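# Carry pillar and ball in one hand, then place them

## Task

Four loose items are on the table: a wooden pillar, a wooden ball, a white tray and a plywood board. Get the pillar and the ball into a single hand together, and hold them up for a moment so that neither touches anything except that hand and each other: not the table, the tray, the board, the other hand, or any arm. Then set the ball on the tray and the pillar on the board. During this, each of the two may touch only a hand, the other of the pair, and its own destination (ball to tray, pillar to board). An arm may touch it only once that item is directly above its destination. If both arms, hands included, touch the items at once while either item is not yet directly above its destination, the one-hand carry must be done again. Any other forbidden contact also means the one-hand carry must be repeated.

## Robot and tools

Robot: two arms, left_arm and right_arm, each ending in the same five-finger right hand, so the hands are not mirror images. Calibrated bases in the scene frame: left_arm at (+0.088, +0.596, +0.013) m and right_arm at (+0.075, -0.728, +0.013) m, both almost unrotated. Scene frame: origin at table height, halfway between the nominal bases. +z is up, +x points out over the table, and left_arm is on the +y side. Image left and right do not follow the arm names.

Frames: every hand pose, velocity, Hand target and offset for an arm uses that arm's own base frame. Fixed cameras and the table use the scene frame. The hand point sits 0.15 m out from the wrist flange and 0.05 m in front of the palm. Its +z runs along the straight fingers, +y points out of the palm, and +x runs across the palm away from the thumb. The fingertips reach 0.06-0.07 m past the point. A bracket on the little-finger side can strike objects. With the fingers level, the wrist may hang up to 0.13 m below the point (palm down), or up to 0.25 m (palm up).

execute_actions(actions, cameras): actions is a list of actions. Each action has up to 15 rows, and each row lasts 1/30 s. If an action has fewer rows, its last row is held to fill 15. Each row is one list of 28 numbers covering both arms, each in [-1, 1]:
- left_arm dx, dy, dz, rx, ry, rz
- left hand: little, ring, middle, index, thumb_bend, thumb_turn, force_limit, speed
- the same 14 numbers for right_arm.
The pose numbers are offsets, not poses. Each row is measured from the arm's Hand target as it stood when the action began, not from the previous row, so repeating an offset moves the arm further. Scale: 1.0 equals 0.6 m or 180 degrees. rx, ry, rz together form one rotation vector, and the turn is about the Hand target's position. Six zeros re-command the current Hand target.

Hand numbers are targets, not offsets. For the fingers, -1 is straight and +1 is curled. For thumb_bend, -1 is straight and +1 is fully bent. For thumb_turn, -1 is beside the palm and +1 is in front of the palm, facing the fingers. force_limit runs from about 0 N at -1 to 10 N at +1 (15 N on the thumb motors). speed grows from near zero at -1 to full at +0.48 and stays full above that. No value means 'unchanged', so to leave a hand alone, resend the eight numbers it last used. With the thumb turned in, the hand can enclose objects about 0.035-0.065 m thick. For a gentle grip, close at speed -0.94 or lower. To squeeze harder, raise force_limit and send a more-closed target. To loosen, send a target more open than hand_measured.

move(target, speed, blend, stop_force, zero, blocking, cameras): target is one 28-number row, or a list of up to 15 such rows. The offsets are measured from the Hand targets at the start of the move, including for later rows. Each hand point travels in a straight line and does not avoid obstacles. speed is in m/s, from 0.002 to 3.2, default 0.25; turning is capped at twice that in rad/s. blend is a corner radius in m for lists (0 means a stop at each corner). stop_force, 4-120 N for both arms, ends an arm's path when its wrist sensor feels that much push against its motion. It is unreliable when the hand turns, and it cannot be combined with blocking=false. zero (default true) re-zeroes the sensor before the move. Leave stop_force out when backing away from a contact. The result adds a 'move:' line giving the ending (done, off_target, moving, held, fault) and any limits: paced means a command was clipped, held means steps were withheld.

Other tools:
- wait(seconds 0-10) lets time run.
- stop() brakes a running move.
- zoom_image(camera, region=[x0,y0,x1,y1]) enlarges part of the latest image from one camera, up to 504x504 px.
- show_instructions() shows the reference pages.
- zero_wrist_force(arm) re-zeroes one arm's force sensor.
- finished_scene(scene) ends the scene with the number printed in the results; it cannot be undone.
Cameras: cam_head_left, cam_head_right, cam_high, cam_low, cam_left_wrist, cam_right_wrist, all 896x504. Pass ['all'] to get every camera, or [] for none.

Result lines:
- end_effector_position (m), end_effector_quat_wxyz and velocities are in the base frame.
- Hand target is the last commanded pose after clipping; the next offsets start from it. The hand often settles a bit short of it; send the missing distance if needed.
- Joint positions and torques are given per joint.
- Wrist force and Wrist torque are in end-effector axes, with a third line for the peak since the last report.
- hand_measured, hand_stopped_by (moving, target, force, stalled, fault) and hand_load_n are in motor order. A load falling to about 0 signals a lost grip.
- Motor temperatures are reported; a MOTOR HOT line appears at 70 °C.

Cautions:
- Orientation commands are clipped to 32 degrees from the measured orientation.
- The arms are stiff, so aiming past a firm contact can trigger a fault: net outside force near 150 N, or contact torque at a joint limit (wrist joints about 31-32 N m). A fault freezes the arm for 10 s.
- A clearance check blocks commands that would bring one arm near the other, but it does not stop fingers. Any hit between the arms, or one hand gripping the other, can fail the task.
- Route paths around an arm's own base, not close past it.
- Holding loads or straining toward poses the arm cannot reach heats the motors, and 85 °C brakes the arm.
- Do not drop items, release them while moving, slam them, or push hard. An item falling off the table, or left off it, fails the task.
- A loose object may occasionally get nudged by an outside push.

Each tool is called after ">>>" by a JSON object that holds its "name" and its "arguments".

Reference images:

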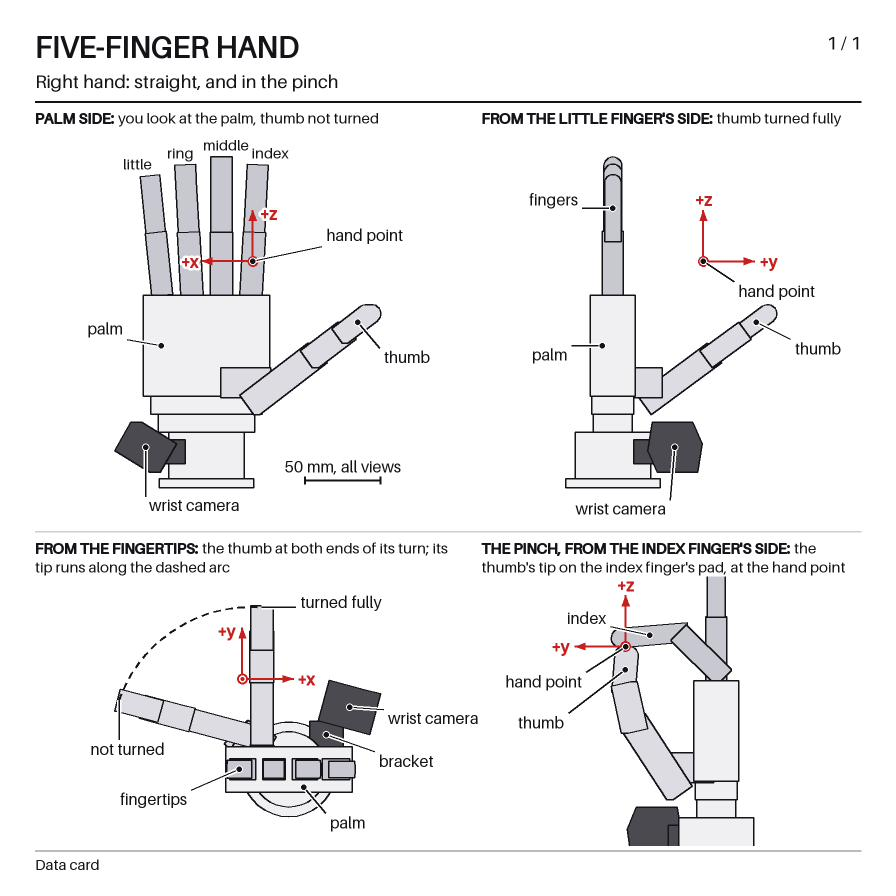

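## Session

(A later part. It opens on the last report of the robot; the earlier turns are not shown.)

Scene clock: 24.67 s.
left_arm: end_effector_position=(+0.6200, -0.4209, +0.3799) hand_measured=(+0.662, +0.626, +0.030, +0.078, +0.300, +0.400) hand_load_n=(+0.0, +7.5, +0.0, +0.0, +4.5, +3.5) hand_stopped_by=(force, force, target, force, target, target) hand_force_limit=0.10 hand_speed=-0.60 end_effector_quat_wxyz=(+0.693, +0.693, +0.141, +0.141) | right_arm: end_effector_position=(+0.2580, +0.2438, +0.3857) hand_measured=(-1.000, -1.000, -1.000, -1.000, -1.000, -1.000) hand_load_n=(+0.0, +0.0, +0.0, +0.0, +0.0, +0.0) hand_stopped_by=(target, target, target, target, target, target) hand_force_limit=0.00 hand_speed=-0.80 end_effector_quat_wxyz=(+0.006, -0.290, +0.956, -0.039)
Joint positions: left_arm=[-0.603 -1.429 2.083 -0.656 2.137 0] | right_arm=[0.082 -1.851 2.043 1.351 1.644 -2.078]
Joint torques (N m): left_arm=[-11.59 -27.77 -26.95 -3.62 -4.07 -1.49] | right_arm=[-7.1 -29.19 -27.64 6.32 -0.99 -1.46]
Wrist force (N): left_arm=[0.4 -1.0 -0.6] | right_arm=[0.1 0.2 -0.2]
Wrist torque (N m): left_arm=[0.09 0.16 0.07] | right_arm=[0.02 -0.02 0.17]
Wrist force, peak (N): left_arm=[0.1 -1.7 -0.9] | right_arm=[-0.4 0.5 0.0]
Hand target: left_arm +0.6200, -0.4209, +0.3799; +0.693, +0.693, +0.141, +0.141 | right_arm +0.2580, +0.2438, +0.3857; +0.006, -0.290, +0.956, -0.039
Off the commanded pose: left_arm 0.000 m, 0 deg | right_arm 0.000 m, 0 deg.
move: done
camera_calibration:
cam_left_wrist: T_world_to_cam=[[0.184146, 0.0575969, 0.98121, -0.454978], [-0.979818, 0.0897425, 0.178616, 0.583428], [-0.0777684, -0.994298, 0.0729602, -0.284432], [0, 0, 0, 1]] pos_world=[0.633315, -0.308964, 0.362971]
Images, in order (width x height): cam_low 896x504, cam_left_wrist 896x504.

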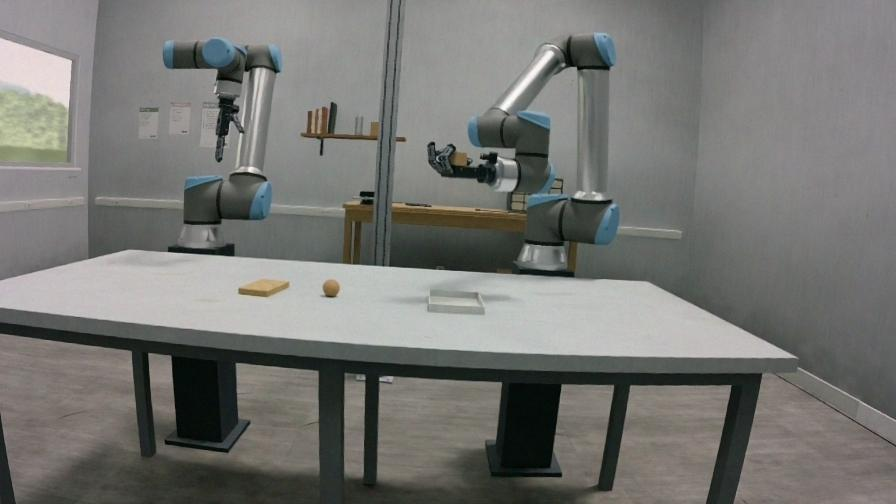

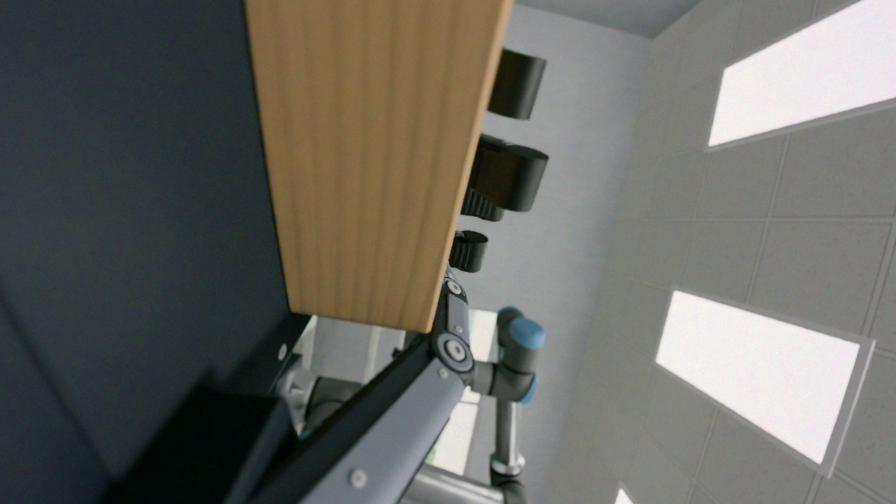

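>>> {"name": "move", "arguments": {"target": [[0,0,0,0,0,0,0.66,0.62,0.03,0.08,0.3,-0.8,0.1,0,0,0,0,0,0,0,-1,-1,-1,-1,-1,-1,0,-0.8],[0,0,0,0,0,0,0.98,0.98,0.03,0.08,-0.5,-0.8,0.4,-0.6,0,0,0,0,0,0,-1,-1,-1,-1,-1,-1,0,-0.8]], "cameras": ["cam_left_wrist","cam_low"]}}

>>> {"name": "zoom_image", "arguments": {"camera": "cam_low", "region": [410, 120, 570, 210]}}

Scene clock: 27.83 s.
left_arm: end_effector_position=(+0.6200, -0.4209, +0.3799) hand_measured=(+0.836, +0.762, +0.030, +0.078, -0.500, -0.800) hand_load_n=(+12.5, +5.0, +0.0, +0.0, -0.5, +0.0) hand_stopped_by=(force, force, target, force, target, target) hand_force_limit=0.40 hand_speed=-0.60 end_effector_quat_wxyz=(+0.693, +0.693, +0.141, +0.141) | right_arm: end_effector_position=(+0.2580, +0.2438, +0.3857) hand_measured=(-1.000, -1.000, -1.000, -1.000, -1.000, -1.000) hand_load_n=(+0.0, +0.0, +0.0, +0.0, +0.0, +0.0) hand_stopped_by=(target, target, target, target, target, target) hand_force_limit=0.00 hand_speed=-0.80 end_effector_quat_wxyz=(+0.006, -0.290, +0.956, -0.039)
Joint positions: left_arm=[-0.603 -1.429 2.083 -0.656 2.137 0] | right_arm=[0.082 -1.851 2.043 1.351 1.644 -2.078]
Joint torques (N m): left_arm=[-11.15 -28.91 -29.07 -2.12 -4.07 -1.19] | right_arm=[-7.83 -28.88 -26.91 6.18 -1.21 -1.59]
Wrist force (N): left_arm=[0.5 -1.2 -0.9] | right_arm=[-0.3 0.0 0.3]
Wrist torque (N m): left_arm=[0.10 0.16 0.08] | right_arm=[-0.03 0.04 0.14]
Wrist force, peak (N): left_arm=[0.5 -1.2 -1.5] | right_arm=[-0.4 -0.2 0.7]
Hand target: left_arm +0.6200, -0.4209, +0.3799; +0.693, +0.693, +0.141, +0.141 | right_arm +0.2580, +0.2438, +0.3857; +0.006, -0.290, +0.956, -0.039
Off the commanded pose: left_arm 0.000 m, 0 deg | right_arm 0.000 m, 0 deg.
move: done
camera_calibration:
cam_left_wrist: T_world_to_cam=[[0.184146, 0.0575969, 0.98121, -0.454978], [-0.979818, 0.0897425, 0.178616, 0.583428], [-0.0777684, -0.994298, 0.0729602, -0.284432], [0, 0, 0, 1]] pos_world=[0.633315, -0.308964, 0.362971]
Images, in order (width x height): cam_low 896x504, cam_left_wrist 896x504.

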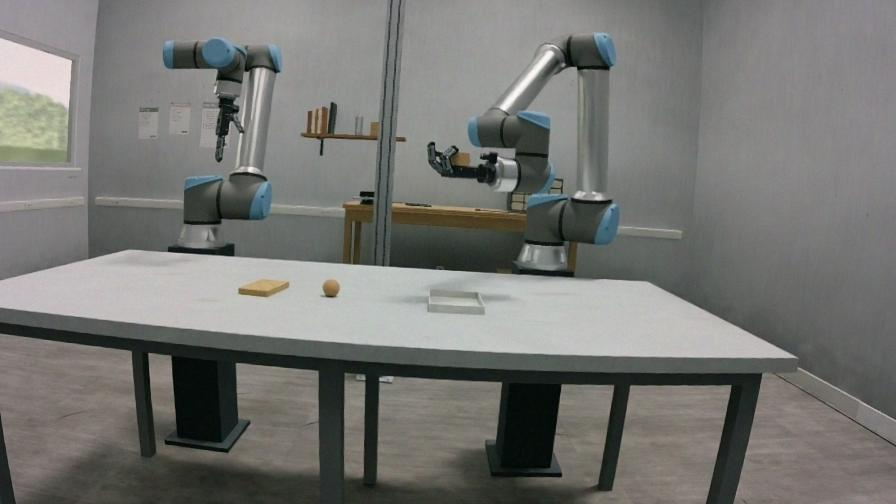

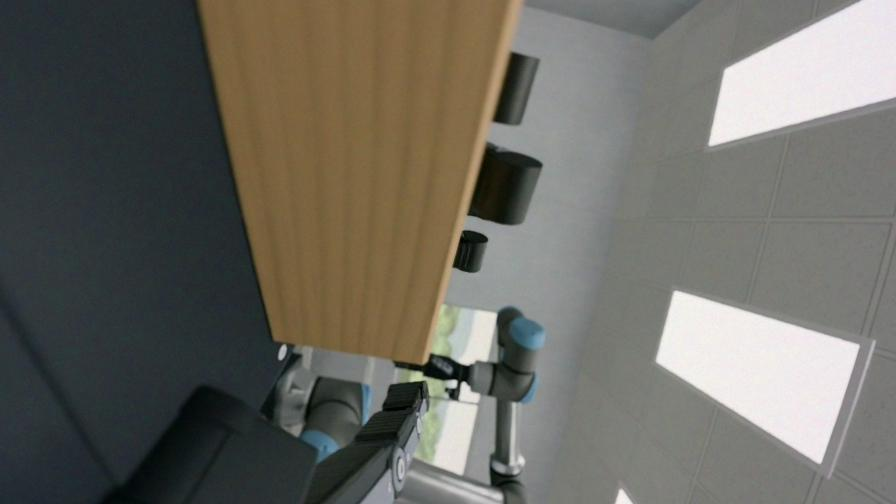

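Scaled by 3.150 from the camera's 896x504 image, which has a finer 1280x720 frame.

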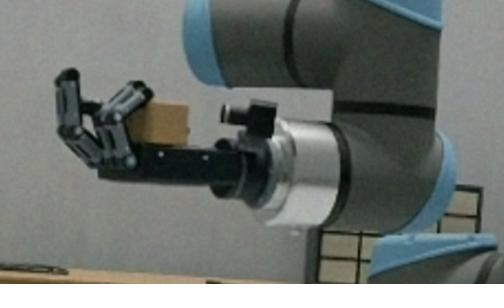

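>>> {"name": "move", "arguments": {"target": [[0,0,0,0,0,0,1,1,0.03,0.08,0.35,-0.8,0.75,-0.6,0,0,0,0,0,0,-1,-1,-1,-1,-1,-1,0,-0.8],[0,0,0,0,0,0,1,1,0.03,0.08,0.35,0.7,-0.4,-0.7,0,0,0,0,0,0,-1,-1,-1,-1,-1,-1,0,-0.8]], "cameras": ["cam_left_wrist","cam_low"]}}

>>> {"name": "zoom_image", "arguments": {"camera": "cam_low", "region": [410, 120, 570, 210]}}

Scene clock: 32.23 s.
left_arm: end_effector_position=(+0.6200, -0.4209, +0.3799) hand_measured=(+0.836, +0.784, +0.030, +0.078, +0.350, +0.244) hand_load_n=(+10.0, +10.0, +0.0, +0.0, +2.5, +6.0) hand_stopped_by=(force, force, target, force, target, force) hand_force_limit=-0.40 hand_speed=-0.70 end_effector_quat_wxyz=(+0.693, +0.693, +0.141, +0.141) | right_arm: end_effector_position=(+0.2580, +0.2438, +0.3857) hand_measured=(-1.000, -1.000, -1.000, -1.000, -1.000, -1.000) hand_load_n=(+0.0, +0.0, +0.0, +0.0, +0.0, +0.0) hand_stopped_by=(target, target, target, target, target, target) hand_force_limit=0.00 hand_speed=-0.80 end_effector_quat_wxyz=(+0.006, -0.290, +0.956, -0.039)
Joint positions: left_arm=[-0.603 -1.429 2.083 -0.656 2.137 0] | right_arm=[0.082 -1.851 2.043 1.351 1.644 -2.078]
Joint torques (N m): left_arm=[-8.77 -29.78 -31.16 -0.2 -3.97 -0.91] | right_arm=[-7.3 -27.76 -26.88 5.88 -1.14 -1.41]
Wrist force (N): left_arm=[0.2 -1.3 -0.7] | right_arm=[-0.1 -0.2 0.2]
Wrist torque (N m): left_arm=[0.06 0.20 0.04] | right_arm=[-0.05 0.01 0.14]
Wrist force, peak (N): left_arm=[0.4 -1.7 -1.4] | right_arm=[-0.6 -0.4 0.5]
Hand target: left_arm +0.6200, -0.4209, +0.3799; +0.693, +0.693, +0.141, +0.141 | right_arm +0.2580, +0.2438, +0.3857; +0.006, -0.290, +0.956, -0.039
Off the commanded pose: left_arm 0.000 m, 0 deg | right_arm 0.000 m, 0 deg.
move: done
camera_calibration:
cam_left_wrist: T_world_to_cam=[[0.184146, 0.0575969, 0.98121, -0.454978], [-0.979818, 0.0897425, 0.178616, 0.583428], [-0.0777684, -0.994298, 0.0729602, -0.284432], [0, 0, 0, 1]] pos_world=[0.633315, -0.308964, 0.362971]
Images, in order (width x height): cam_low 896x504, cam_left_wrist 896x504.

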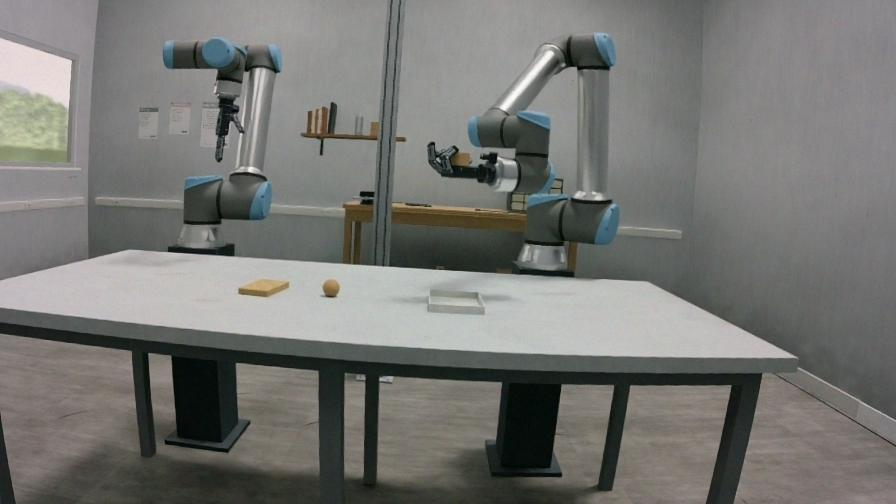

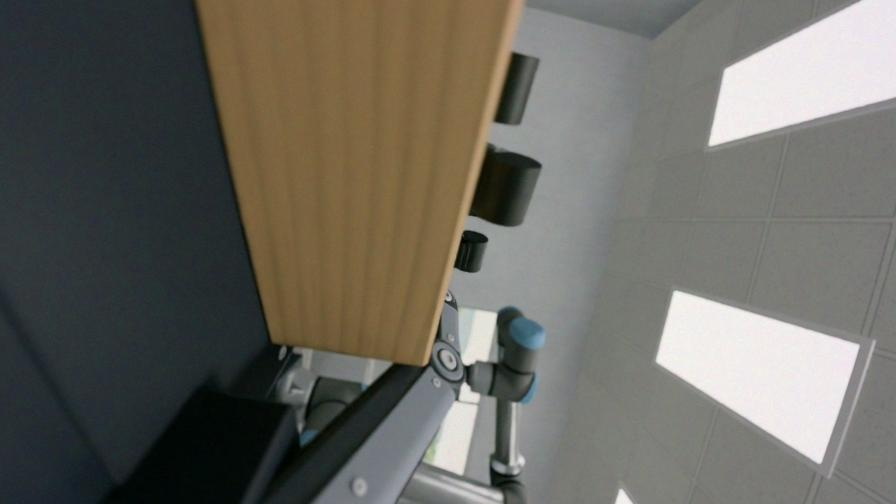

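Scaled by 3.150 from the camera's 896x504 image, which has a finer 1280x720 frame.

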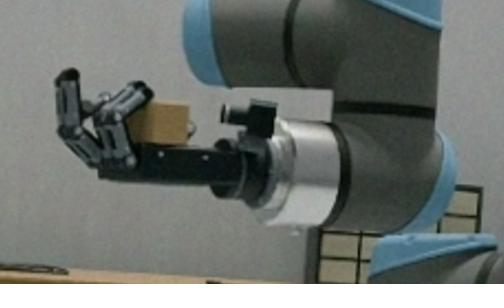

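>>> {"name": "move", "arguments": {"target": [[0,0,0,0,0,0,1,1,-0.6,-0.6,-1,0.2,0.75,0.2,0,0,0,0,0,0,-1,-1,-1,-1,-1,-1,0,-0.8],[0,0,0,0,0,0,1,1,-0.6,-0.6,-1,1,0.75,0.2,0,0,0,0,0,0,-1,-1,-1,-1,-1,-1,0,-0.8],[0,-0.05,-0.233,0.4605,0.1955,0,1,1,-0.6,-0.6,-1,1,0.75,0.2,0,0,0,0,0,0,-1,-1,-1,-1,-1,-1,0,-0.8]], "speed": [0.3,0.3,0.3], "cameras": ["cam_left_wrist","cam_low"]}}

Scene clock: 38.03 s.
left_arm: end_effector_position=(+0.6200, -0.4509, +0.2402) hand_measured=(+0.836, +0.784, -0.600, -0.600, -1.000, +1.000) hand_load_n=(+9.5, +10.0, +0.0, +0.0, +0.0, +0.0) hand_stopped_by=(force, force, target, target, target, target) hand_force_limit=0.75 hand_speed=0.20 end_effector_quat_wxyz=(+0.000, +0.980, +0.199, +0.000) | right_arm: end_effector_position=(+0.2580, +0.2438, +0.3857) hand_measured=(-1.000, -1.000, -1.000, -1.000, -1.000, -1.000) hand_load_n=(+0.0, +0.0, +0.0, +0.0, +0.0, +0.0) hand_stopped_by=(target, target, target, target, target, target) hand_force_limit=0.00 hand_speed=-0.80 end_effector_quat_wxyz=(+0.006, -0.290, +0.956, -0.039)
Joint positions: left_arm=[-0.79 -1.06 1.432 1.198 1.571 0.38] | right_arm=[0.082 -1.851 2.043 1.351 1.644 -2.078]
Joint torques (N m): left_arm=[-12.95 -58.22 -44.91 8.47 -4.33 -2.01] | right_arm=[-7.88 -28.19 -27.3 6.04 -1.35 -1.57]
Wrist force (N): left_arm=[1.1 -0.1 1.6] | right_arm=[-0.4 0.0 0.0]
Wrist torque (N m): left_arm=[-0.17 -0.15 0.22] | right_arm=[-0.02 0.05 0.14]
Wrist force, peak (N): left_arm=[1.0 -2.0 -1.3] | right_arm=[-0.7 0.1 0.6]
Hand target: left_arm +0.6200, -0.4509, +0.2401; +0.000, +0.980, +0.199, +0.000 | right_arm +0.2580, +0.2438, +0.3857; +0.006, -0.290, +0.956, -0.039
Off the commanded pose: left_arm 0.000 m, 0 deg | right_arm 0.000 m, 0 deg.
move: done
camera_calibration:
cam_left_wrist: T_world_to_cam=[[0.560178, -0.828139, -0.0196565, -0.708289], [-0.727981, -0.503474, 0.465357, 0.118594], [-0.395277, -0.246373, -0.884905, 0.460117], [0, 0, 0, 1]] pos_world=[0.664976, -0.413492, 0.338049]
Images, in order (width x height): cam_low 896x504, cam_left_wrist 896x504.

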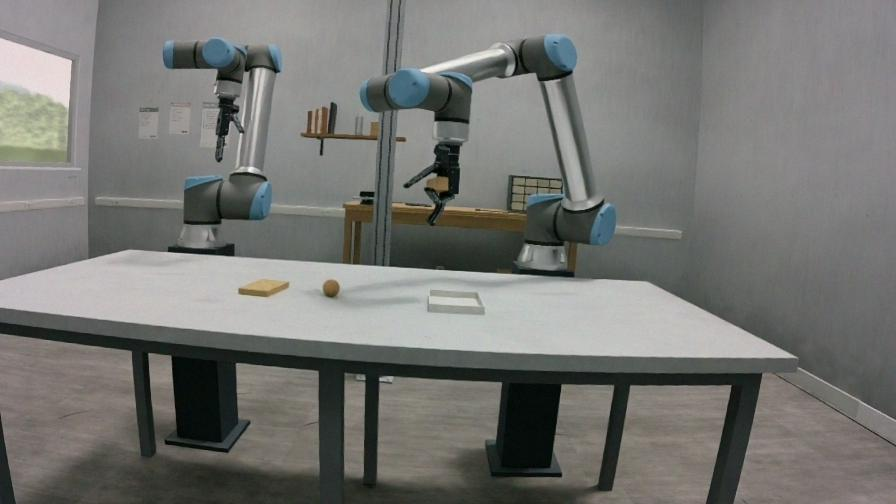

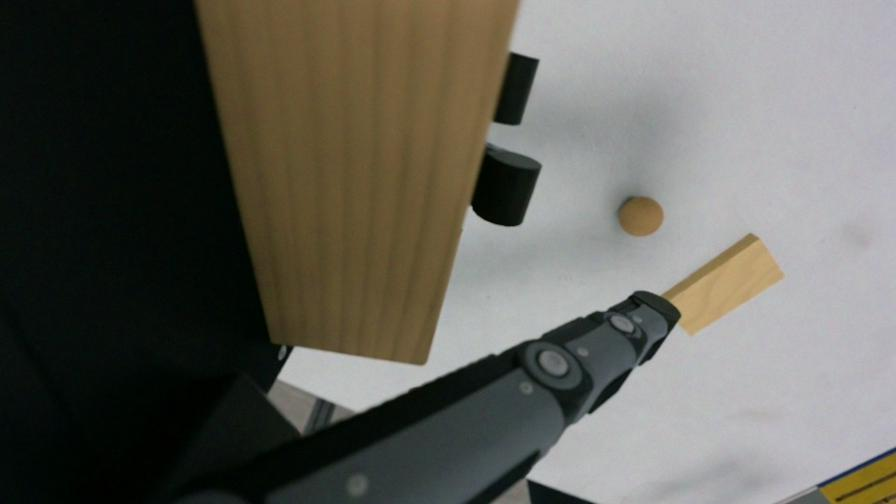

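>>> {"name": "move", "arguments": {"target": [0.087,-0.324,-0.133,0.237,-0.166,-0.579,1,1,-0.6,-0.6,-1,1,0.75,0.2,0,0,0,0,0,0,-1,-1,-1,-1,-1,-1,0,-0.8], "speed": 0.4, "cameras": ["cam_left_wrist","cam_low","cam_high"]}}

>>> {"name": "zoom_image", "arguments": {"camera": "cam_low", "region": [270, 180, 430, 310]}}

Scene clock: 43.70 s.
left_arm: end_effector_position=(+0.6722, -0.6453, +0.1603) hand_measured=(+0.836, +0.784, -0.600, -0.600, -1.000, +1.000) hand_load_n=(+9.5, +9.5, +0.0, +0.0, +0.0, +0.0) hand_stopped_by=(force, force, target, target, target, target) hand_force_limit=0.75 hand_speed=0.20 end_effector_quat_wxyz=(-0.262, +0.667, -0.641, +0.276) | right_arm: end_effector_position=(+0.2580, +0.2438, +0.3857) hand_measured=(-1.000, -1.000, -1.000, -1.000, -1.000, -1.000) hand_load_n=(+0.0, +0.0, +0.0, +0.0, +0.0, +0.0) hand_stopped_by=(target, target, target, target, target, target) hand_force_limit=0.00 hand_speed=-0.80 end_effector_quat_wxyz=(+0.006, -0.290, +0.956, -0.039)
Joint positions: left_arm=[-1.11 -0.84 1.187 0.805 0.892 2.141] | right_arm=[0.082 -1.851 2.043 1.351 1.644 -2.078]
Joint torques (N m): left_arm=[-11.42 -110.54 -24.83 -0.54 2.87 2.89] | right_arm=[-6.15 -27.76 -26.92 5.86 -1.02 -1.46]
Wrist force (N): left_arm=[1.3 1.0 0.9] | right_arm=[0.2 0.1 0.3]
Wrist torque (N m): left_arm=[-0.18 -0.13 0.02] | right_arm=[-0.02 -0.04 0.17]
Wrist force, peak (N): left_arm=[2.3 1.2 1.1] | right_arm=[-0.7 -0.2 0.6]
Hand target: left_arm +0.6722, -0.6453, +0.1603; -0.262, +0.667, -0.641, +0.276 | right_arm +0.2580, +0.2438, +0.3857; +0.006, -0.290, +0.956, -0.039
Off the commanded pose: left_arm 0.000 m, 0 deg | right_arm 0.000 m, 0 deg.
move: done
camera_calibration:
cam_left_wrist: T_world_to_cam=[[-0.677862, -0.233841, -0.697009, 0.424192], [-0.478267, 0.860294, 0.176507, 0.854304], [0.558358, 0.453004, -0.694999, 0.141939], [0, 0, 0, 1]] pos_world=[0.616876, -0.700058, 0.243522]
Images, in order (width x height): cam_high 896x504, cam_low 896x504, cam_left_wrist 896x504.

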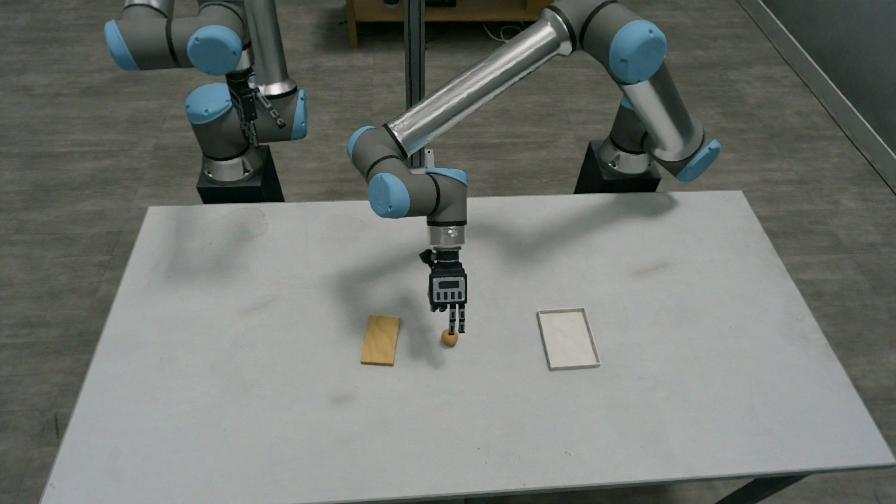

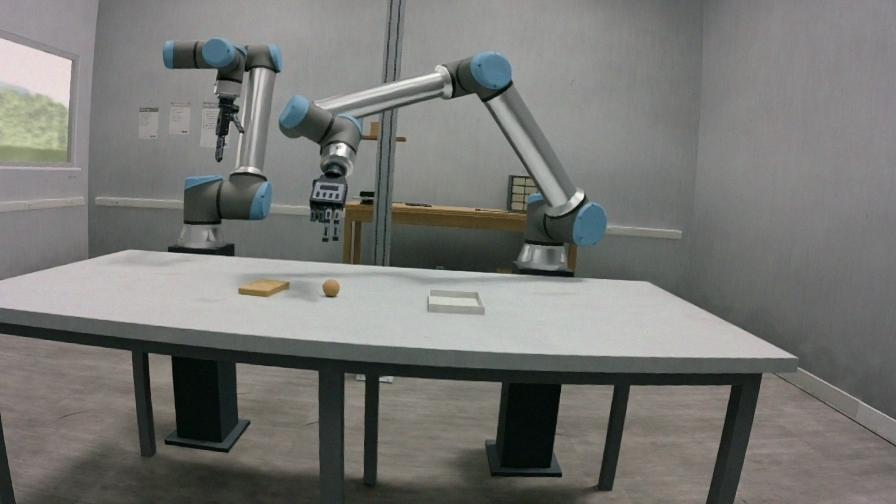

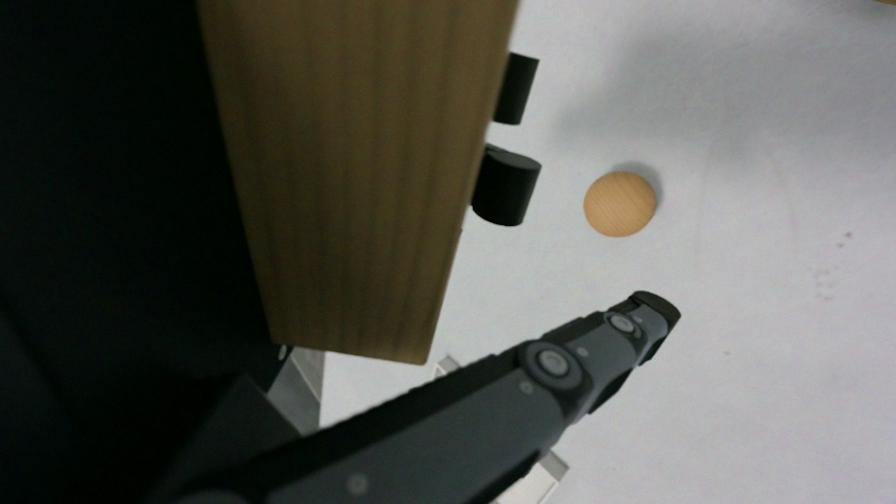

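Scaled by 3.150 from the camera's 896x504 image, which has a finer 1280x720 frame.

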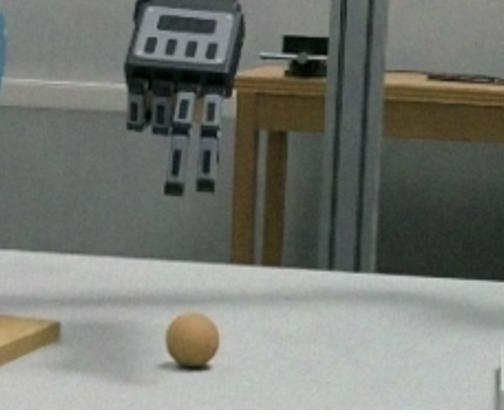

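>>> {"name": "move", "arguments": {"target": [0.008,-0.0015,-0.2335,0,0,0,1,1,-0.6,-0.6,-1,1,0.75,0.2,0,0,0,0,0,0,-1,-1,-1,-1,-1,-1,0,-0.8], "speed": 0.13, "cameras": ["cam_left_wrist","cam_low"]}}

>>> {"name": "zoom_image", "arguments": {"camera": "cam_low", "region": [270, 220, 390, 310]}}

Scene clock: 45.57 s.
left_arm: end_effector_position=(+0.6770, -0.6462, +0.0204) hand_measured=(+0.836, +0.784, -0.600, -0.600, -1.000, +1.000) hand_load_n=(+10.0, +10.0, +0.0, +0.0, +0.0, +0.0) hand_stopped_by=(force, force, target, target, target, target) hand_force_limit=0.75 hand_speed=0.20 end_effector_quat_wxyz=(-0.262, +0.667, -0.641, +0.276) | right_arm: end_effector_position=(+0.2580, +0.2438, +0.3857) hand_measured=(-1.000, -1.000, -1.000, -1.000, -1.000, -1.000) hand_load_n=(+0.0, +0.0, +0.0, +0.0, +0.0, +0.0) hand_stopped_by=(target, target, target, target, target, target) hand_force_limit=0.00 hand_speed=-0.80 end_effector_quat_wxyz=(+0.006, -0.290, +0.956, -0.039)
Joint positions: left_arm=[-1.106 -0.732 1.258 0.622 0.894 2.146] | right_arm=[0.082 -1.851 2.043 1.351 1.644 -2.078]
Joint torques (N m): left_arm=[11.97 -77.91 -22.1 -0.66 2.92 2.67] | right_arm=[-8.89 -29.38 -26.96 5.62 -1.32 -1.66]
Wrist force (N): left_arm=[1.7 0.5 0.7] | right_arm=[-0.4 -0.1 0.0]
Wrist torque (N m): left_arm=[-0.24 -0.16 0.03] | right_arm=[-0.04 0.07 0.13]
Wrist force, peak (N): left_arm=[1.2 1.3 2.1] | right_arm=[-0.6 -0.6 0.2]
Hand target: left_arm +0.6770, -0.6462, +0.0202; -0.262, +0.667, -0.641, +0.276 | right_arm +0.2580, +0.2438, +0.3857; +0.006, -0.290, +0.956, -0.039
Off the commanded pose: left_arm 0.000 m, 0 deg | right_arm 0.000 m, 0 deg.
move: done
camera_calibration:
cam_left_wrist: T_world_to_cam=[[-0.677882, -0.233743, -0.697022, 0.329807], [-0.47813, 0.860376, 0.176478, 0.882043], [0.558451, 0.452898, -0.694993, 0.0423038], [0, 0, 0, 1]] pos_world=[0.621677, -0.700959, 0.103622]
Images, in order (width x height): cam_low 896x504, cam_left_wrist 896x504.

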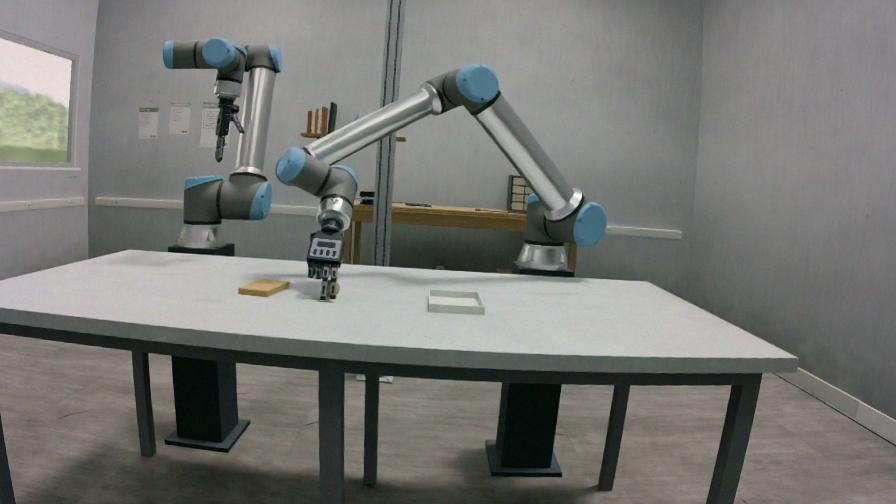

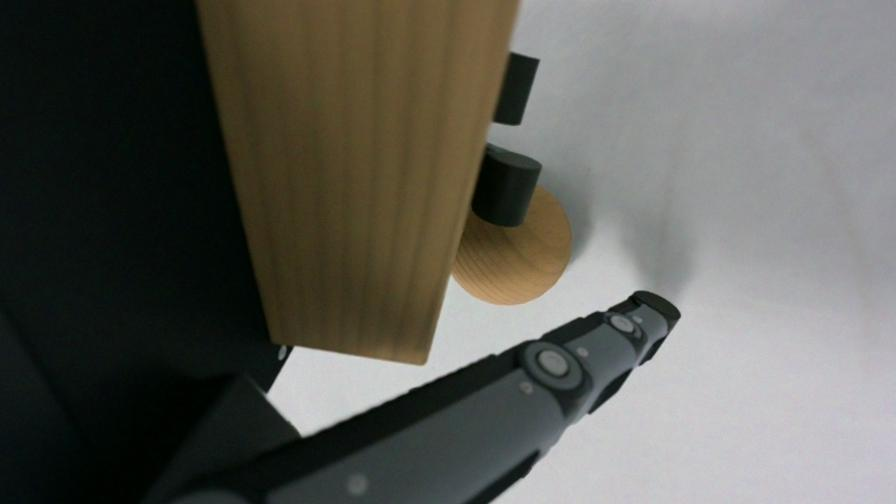

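Scaled by 4.200 from the camera's 896x504 image, which has a finer 1280x720 frame.

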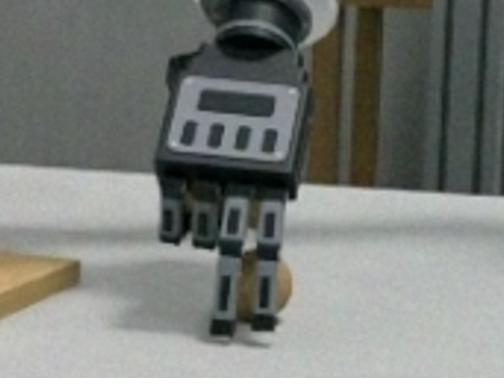

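>>> {"name": "move", "arguments": {"target": [0,0,0,0,0,0,1,1,0.7,0.7,0.5,1,-0.5,-0.7,0,0,0,0,0,0,-1,-1,-1,-1,-1,-1,0,-0.8], "cameras": ["cam_left_wrist","cam_low"]}}

>>> {"name": "zoom_image", "arguments": {"camera": "cam_low", "region": [270, 220, 390, 310]}}

Scene clock: 46.77 s.
left_arm: end_effector_position=(+0.6770, -0.6462, +0.0202) hand_measured=(+0.836, +0.784, -0.022, +0.006, -0.692, +1.000) hand_load_n=(+10.0, +10.0, +3.5, +2.5, +6.5, +0.0) hand_stopped_by=(force, force, force, force, force, target) hand_force_limit=-0.50 hand_speed=-0.70 end_effector_quat_wxyz=(-0.262, +0.667, -0.641, +0.276) | right_arm: end_effector_position=(+0.2580, +0.2438, +0.3857) hand_measured=(-1.000, -1.000, -1.000, -1.000, -1.000, -1.000) hand_load_n=(+0.0, +0.0, +0.0, +0.0, +0.0, +0.0) hand_stopped_by=(target, target, target, target, target, target) hand_force_limit=0.00 hand_speed=-0.80 end_effector_quat_wxyz=(+0.006, -0.290, +0.956, -0.039)
Joint positions: left_arm=[-1.106 -0.731 1.258 0.622 0.894 2.146] | right_arm=[0.082 -1.851 2.043 1.351 1.644 -2.078]
Joint torques (N m): left_arm=[11.19 -76.76 -24.38 -0.59 2.47 2.64] | right_arm=[-5.05 -29.17 -26.8 5.79 -0.97 -1.15]
Wrist force (N): left_arm=[1.6 0.7 1.0] | right_arm=[-0.4 -0.1 0.2]
Wrist torque (N m): left_arm=[-0.25 -0.16 0.03] | right_arm=[-0.03 0.05 0.13]
Wrist force, peak (N): left_arm=[1.5 1.5 1.1] | right_arm=[-0.4 0.0 0.5]
Hand target: left_arm +0.6770, -0.6462, +0.0202; -0.262, +0.667, -0.641, +0.276 | right_arm +0.2580, +0.2438, +0.3857; +0.006, -0.290, +0.956, -0.039
Off the commanded pose: left_arm 0.000 m, 0 deg | right_arm 0.000 m, 0 deg.
move: done
camera_calibration:
cam_left_wrist: T_world_to_cam=[[-0.67792, -0.233774, -0.696975, 0.329733], [-0.478158, 0.860354, 0.176511, 0.882059], [0.558382, 0.452924, -0.695032, 0.0422997], [0, 0, 0, 1]] pos_world=[0.621676, -0.700959, 0.103522]
Images, in order (width x height): cam_low 896x504, cam_left_wrist 896x504.

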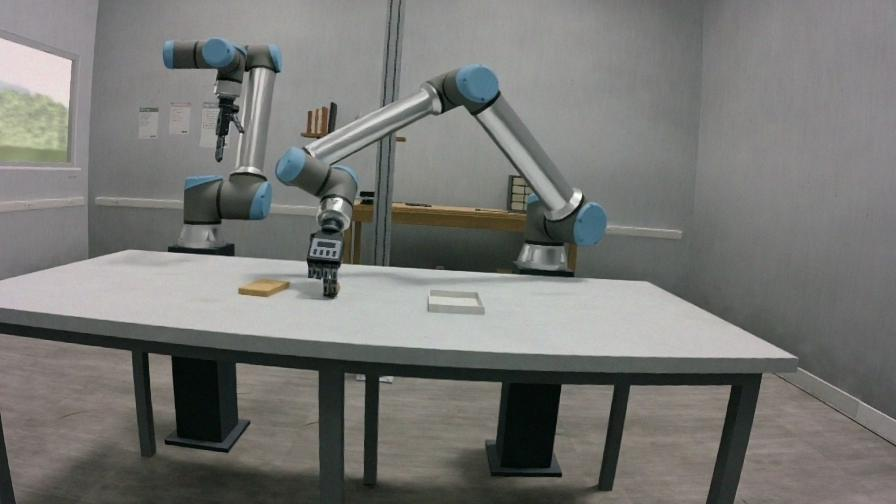

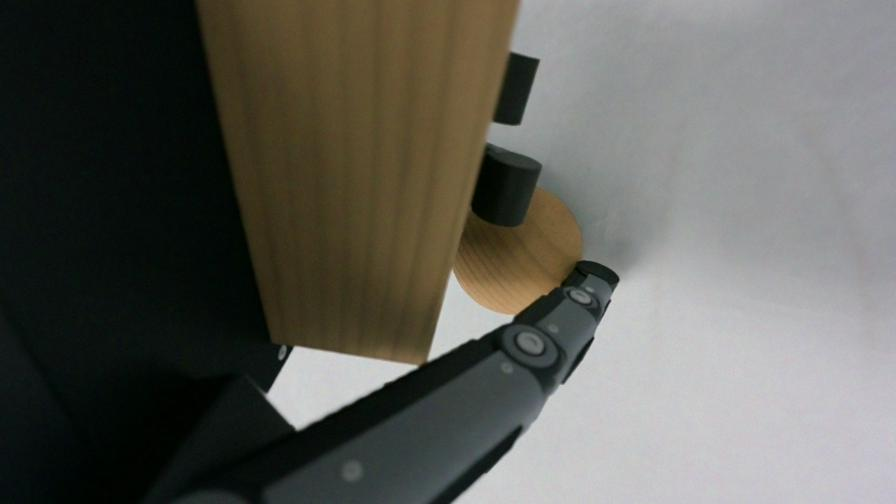

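Scaled by 4.200 from the camera's 896x504 image, which has a finer 1280x720 frame.

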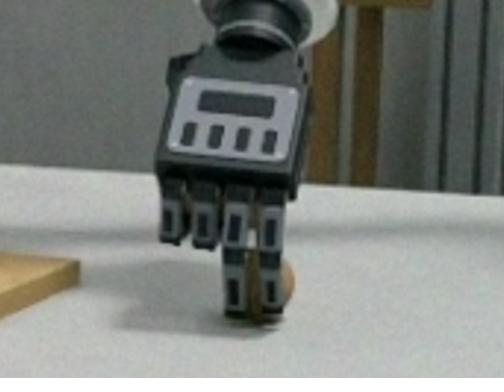

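>>> {"name": "move", "arguments": {"target": [[0,0,0.22,0,0,0,1,1,0.7,0.7,0.5,1,-0.5,-0.7,0,0,0,0,0,0,-1,-1,-1,-1,-1,-1,0,-0.8],[0,0.5,0.26,0,0,0,1,1,0.7,0.7,0.5,1,-0.5,-0.7,0,0,0,0,0,0,-1,-1,-1,-1,-1,-1,0,-0.8]], "speed": [0.12,0.25], "blend": [0.03,0], "cameras": ["cam_left_wrist","cam_high","cam_low"]}}

Scene clock: 49.80 s.
left_arm: end_effector_position=(+0.6770, -0.3463, +0.1762) hand_measured=(+0.836, +0.784, -0.022, +0.006, -0.692, +1.000) hand_load_n=(+10.0, +10.0, +3.5, +2.5, +6.5, +0.0) hand_stopped_by=(force, force, force, force, force, target) hand_force_limit=-0.50 hand_speed=-0.70 end_effector_quat_wxyz=(-0.262, +0.667, -0.641, +0.276) | right_arm: end_effector_position=(+0.2580, +0.2438, +0.3857) hand_measured=(-1.000, -1.000, -1.000, -1.000, -1.000, -1.000) hand_load_n=(+0.0, +0.0, +0.0, -0.5, +0.0, +0.0) hand_stopped_by=(target, target, target, target, target, target) hand_force_limit=0.00 hand_speed=-0.80 end_effector_quat_wxyz=(+0.006, -0.290, +0.956, -0.039)
Joint positions: left_arm=[-0.882 -1.19 1.694 0.502 1 2.389] | right_arm=[0.082 -1.851 2.043 1.351 1.644 -2.078]
Joint torques (N m): left_arm=[11.24 -84.64 -24.96 -1.7 3.11 2.59] | right_arm=[-8.23 -28.86 -27.19 5.71 -1.18 -1.35]
Wrist force (N): left_arm=[1.4 0.9 0.7] | right_arm=[-0.2 0.1 -0.1]
Wrist torque (N m): left_arm=[-0.22 -0.15 0.03] | right_arm=[-0.01 0.03 0.15]
Wrist force, peak (N): left_arm=[1.5 2.4 2.2] | right_arm=[-0.7 0.0 0.2]
Hand target: left_arm +0.6770, -0.3462, +0.1762; -0.262, +0.667, -0.641, +0.276 | right_arm +0.2580, +0.2438, +0.3857; +0.006, -0.290, +0.956, -0.039
Off the commanded pose: left_arm 0.000 m, 0 deg | right_arm 0.000 m, 0 deg.
move: done
camera_calibration:
cam_left_wrist: T_world_to_cam=[[-0.677908, -0.233794, -0.69698, 0.508463], [-0.478174, 0.860349, 0.176495, 0.596619], [0.558382, 0.452925, -0.695032, 0.0148683], [0, 0, 0, 1]] pos_world=[0.621676, -0.401159, 0.259422]
Images, in order (width x height): cam_high 896x504, cam_low 896x504, cam_left_wrist 896x504.

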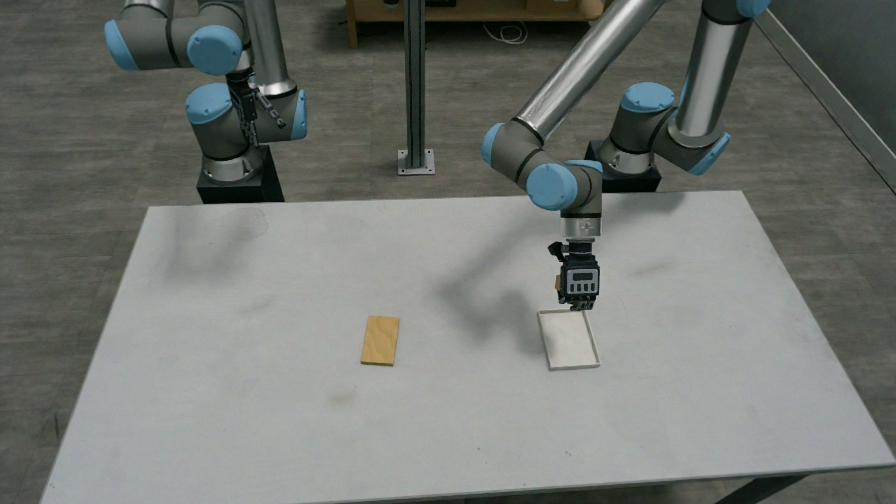

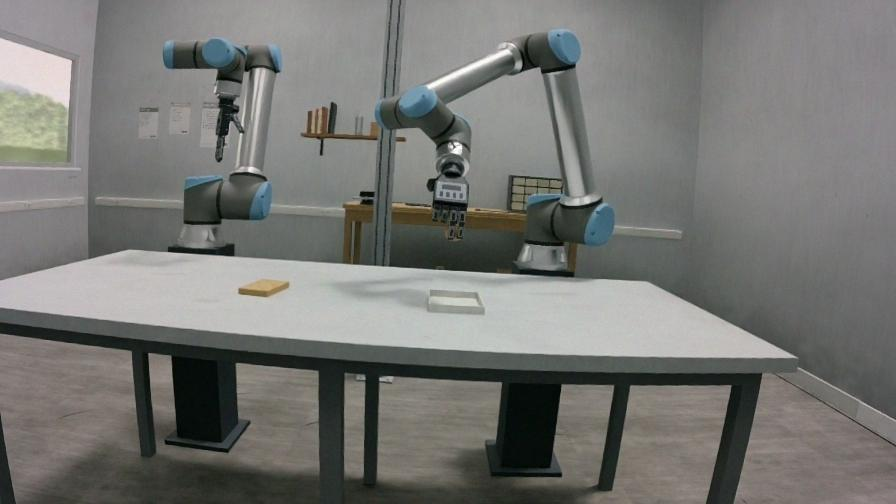

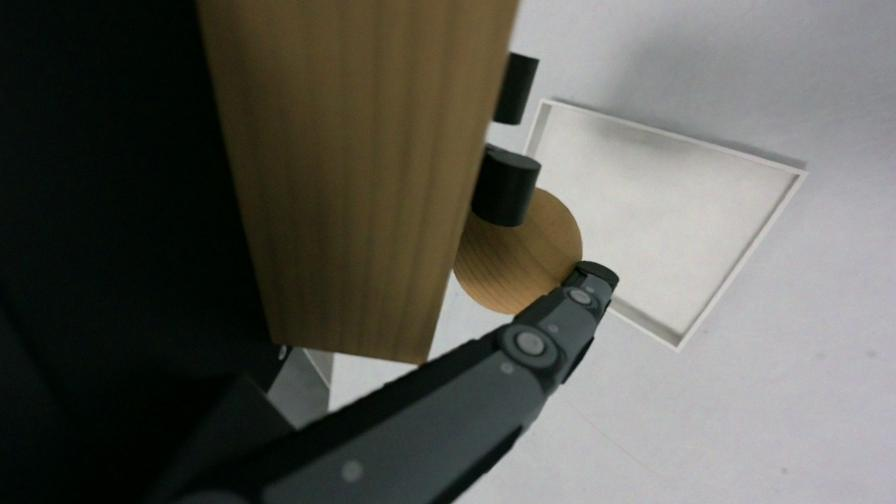

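>>> {"name": "move", "arguments": {"target": [[-0.0083,0.035,-0.12,0,0,0,1,1,0.7,0.7,0.5,1,-0.5,-0.7,0,0,0,0,0,0,-1,-1,-1,-1,-1,-1,0,-0.8],[-0.0083,0.035,-0.25,0,0,0,1,1,0.7,0.7,0.5,1,-0.5,-0.7,0,0,0,0,0,0,-1,-1,-1,-1,-1,-1,0,-0.8]], "speed": [0.2,0.08], "blend": [0.02,0], "cameras": ["cam_left_wrist","cam_low"]}}

>>> {"name": "zoom_image", "arguments": {"camera": "cam_low", "region": [400, 230, 520, 330]}}

Scene clock: 51.97 s.
left_arm: end_effector_position=(+0.6720, -0.3252, +0.0263) hand_measured=(+0.836, +0.784, -0.022, +0.006, -0.692, +1.000) hand_load_n=(+10.0, +10.0, +4.0, +2.5, +6.5, +0.0) hand_stopped_by=(force, force, force, force, force, target) hand_force_limit=-0.50 hand_speed=-0.70 end_effector_quat_wxyz=(-0.262, +0.667, -0.641, +0.276) | right_arm: end_effector_position=(+0.2580, +0.2438, +0.3857) hand_measured=(-1.000, -1.000, -1.000, -1.000, -1.000, -1.000) hand_load_n=(+0.0, +0.0, +0.0, +0.0, +0.0, +0.0) hand_stopped_by=(target, target, target, target, target, target) hand_force_limit=0.00 hand_speed=-0.80 end_effector_quat_wxyz=(+0.006, -0.290, +0.956, -0.039)
Joint positions: left_arm=[-0.867 -1.067 1.825 0.24 1.009 2.404] | right_arm=[0.082 -1.851 2.043 1.351 1.644 -2.078]
Joint torques (N m): left_arm=[12.05 -45.53 -17.74 -0.72 2.93 2.67] | right_arm=[-6.4 -28.63 -27.56 5.43 -1.16 -1.5]
Wrist force (N): left_arm=[1.4 0.8 1.0] | right_arm=[-0.3 0.1 0.3]
Wrist torque (N m): left_arm=[-0.24 -0.12 0.03] | right_arm=[-0.02 0.03 0.14]
Wrist force, peak (N): left_arm=[1.6 1.5 0.9] | right_arm=[-0.5 -0.3 0.7]
Hand target: left_arm +0.6720, -0.3252, +0.0262; -0.262, +0.667, -0.641, +0.276 | right_arm +0.2580, +0.2438, +0.3857; +0.006, -0.290, +0.956, -0.039
Off the commanded pose: left_arm 0.000 m, 0 deg | right_arm 0.000 m, 0 deg.
move: done
camera_calibration:
cam_left_wrist: T_world_to_cam=[[-0.677882, -0.233743, -0.697022, 0.405561], [-0.47813, 0.860376, 0.176478, 0.602431], [0.558451, 0.452898, -0.694993, -0.0961839], [0, 0, 0, 1]] pos_world=[0.616677, -0.379959, 0.109522]
Images, in order (width x height): cam_low 896x504, cam_left_wrist 896x504.

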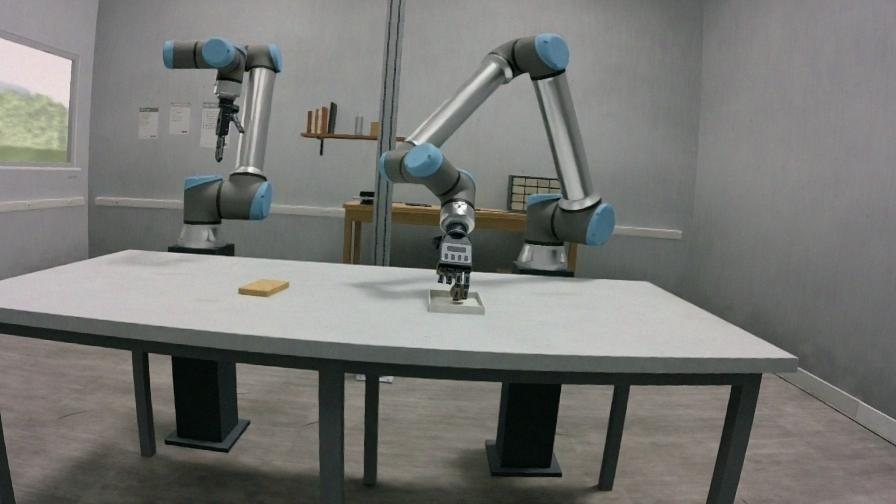

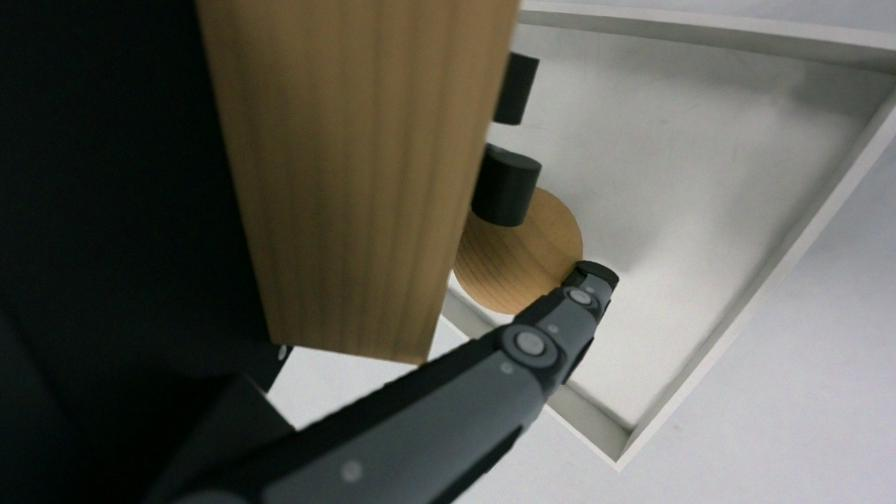

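Scaled by 4.200 from the camera's 896x504 image, which has a finer 1280x720 frame.

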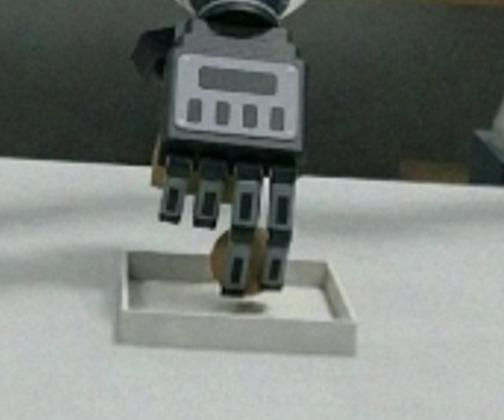

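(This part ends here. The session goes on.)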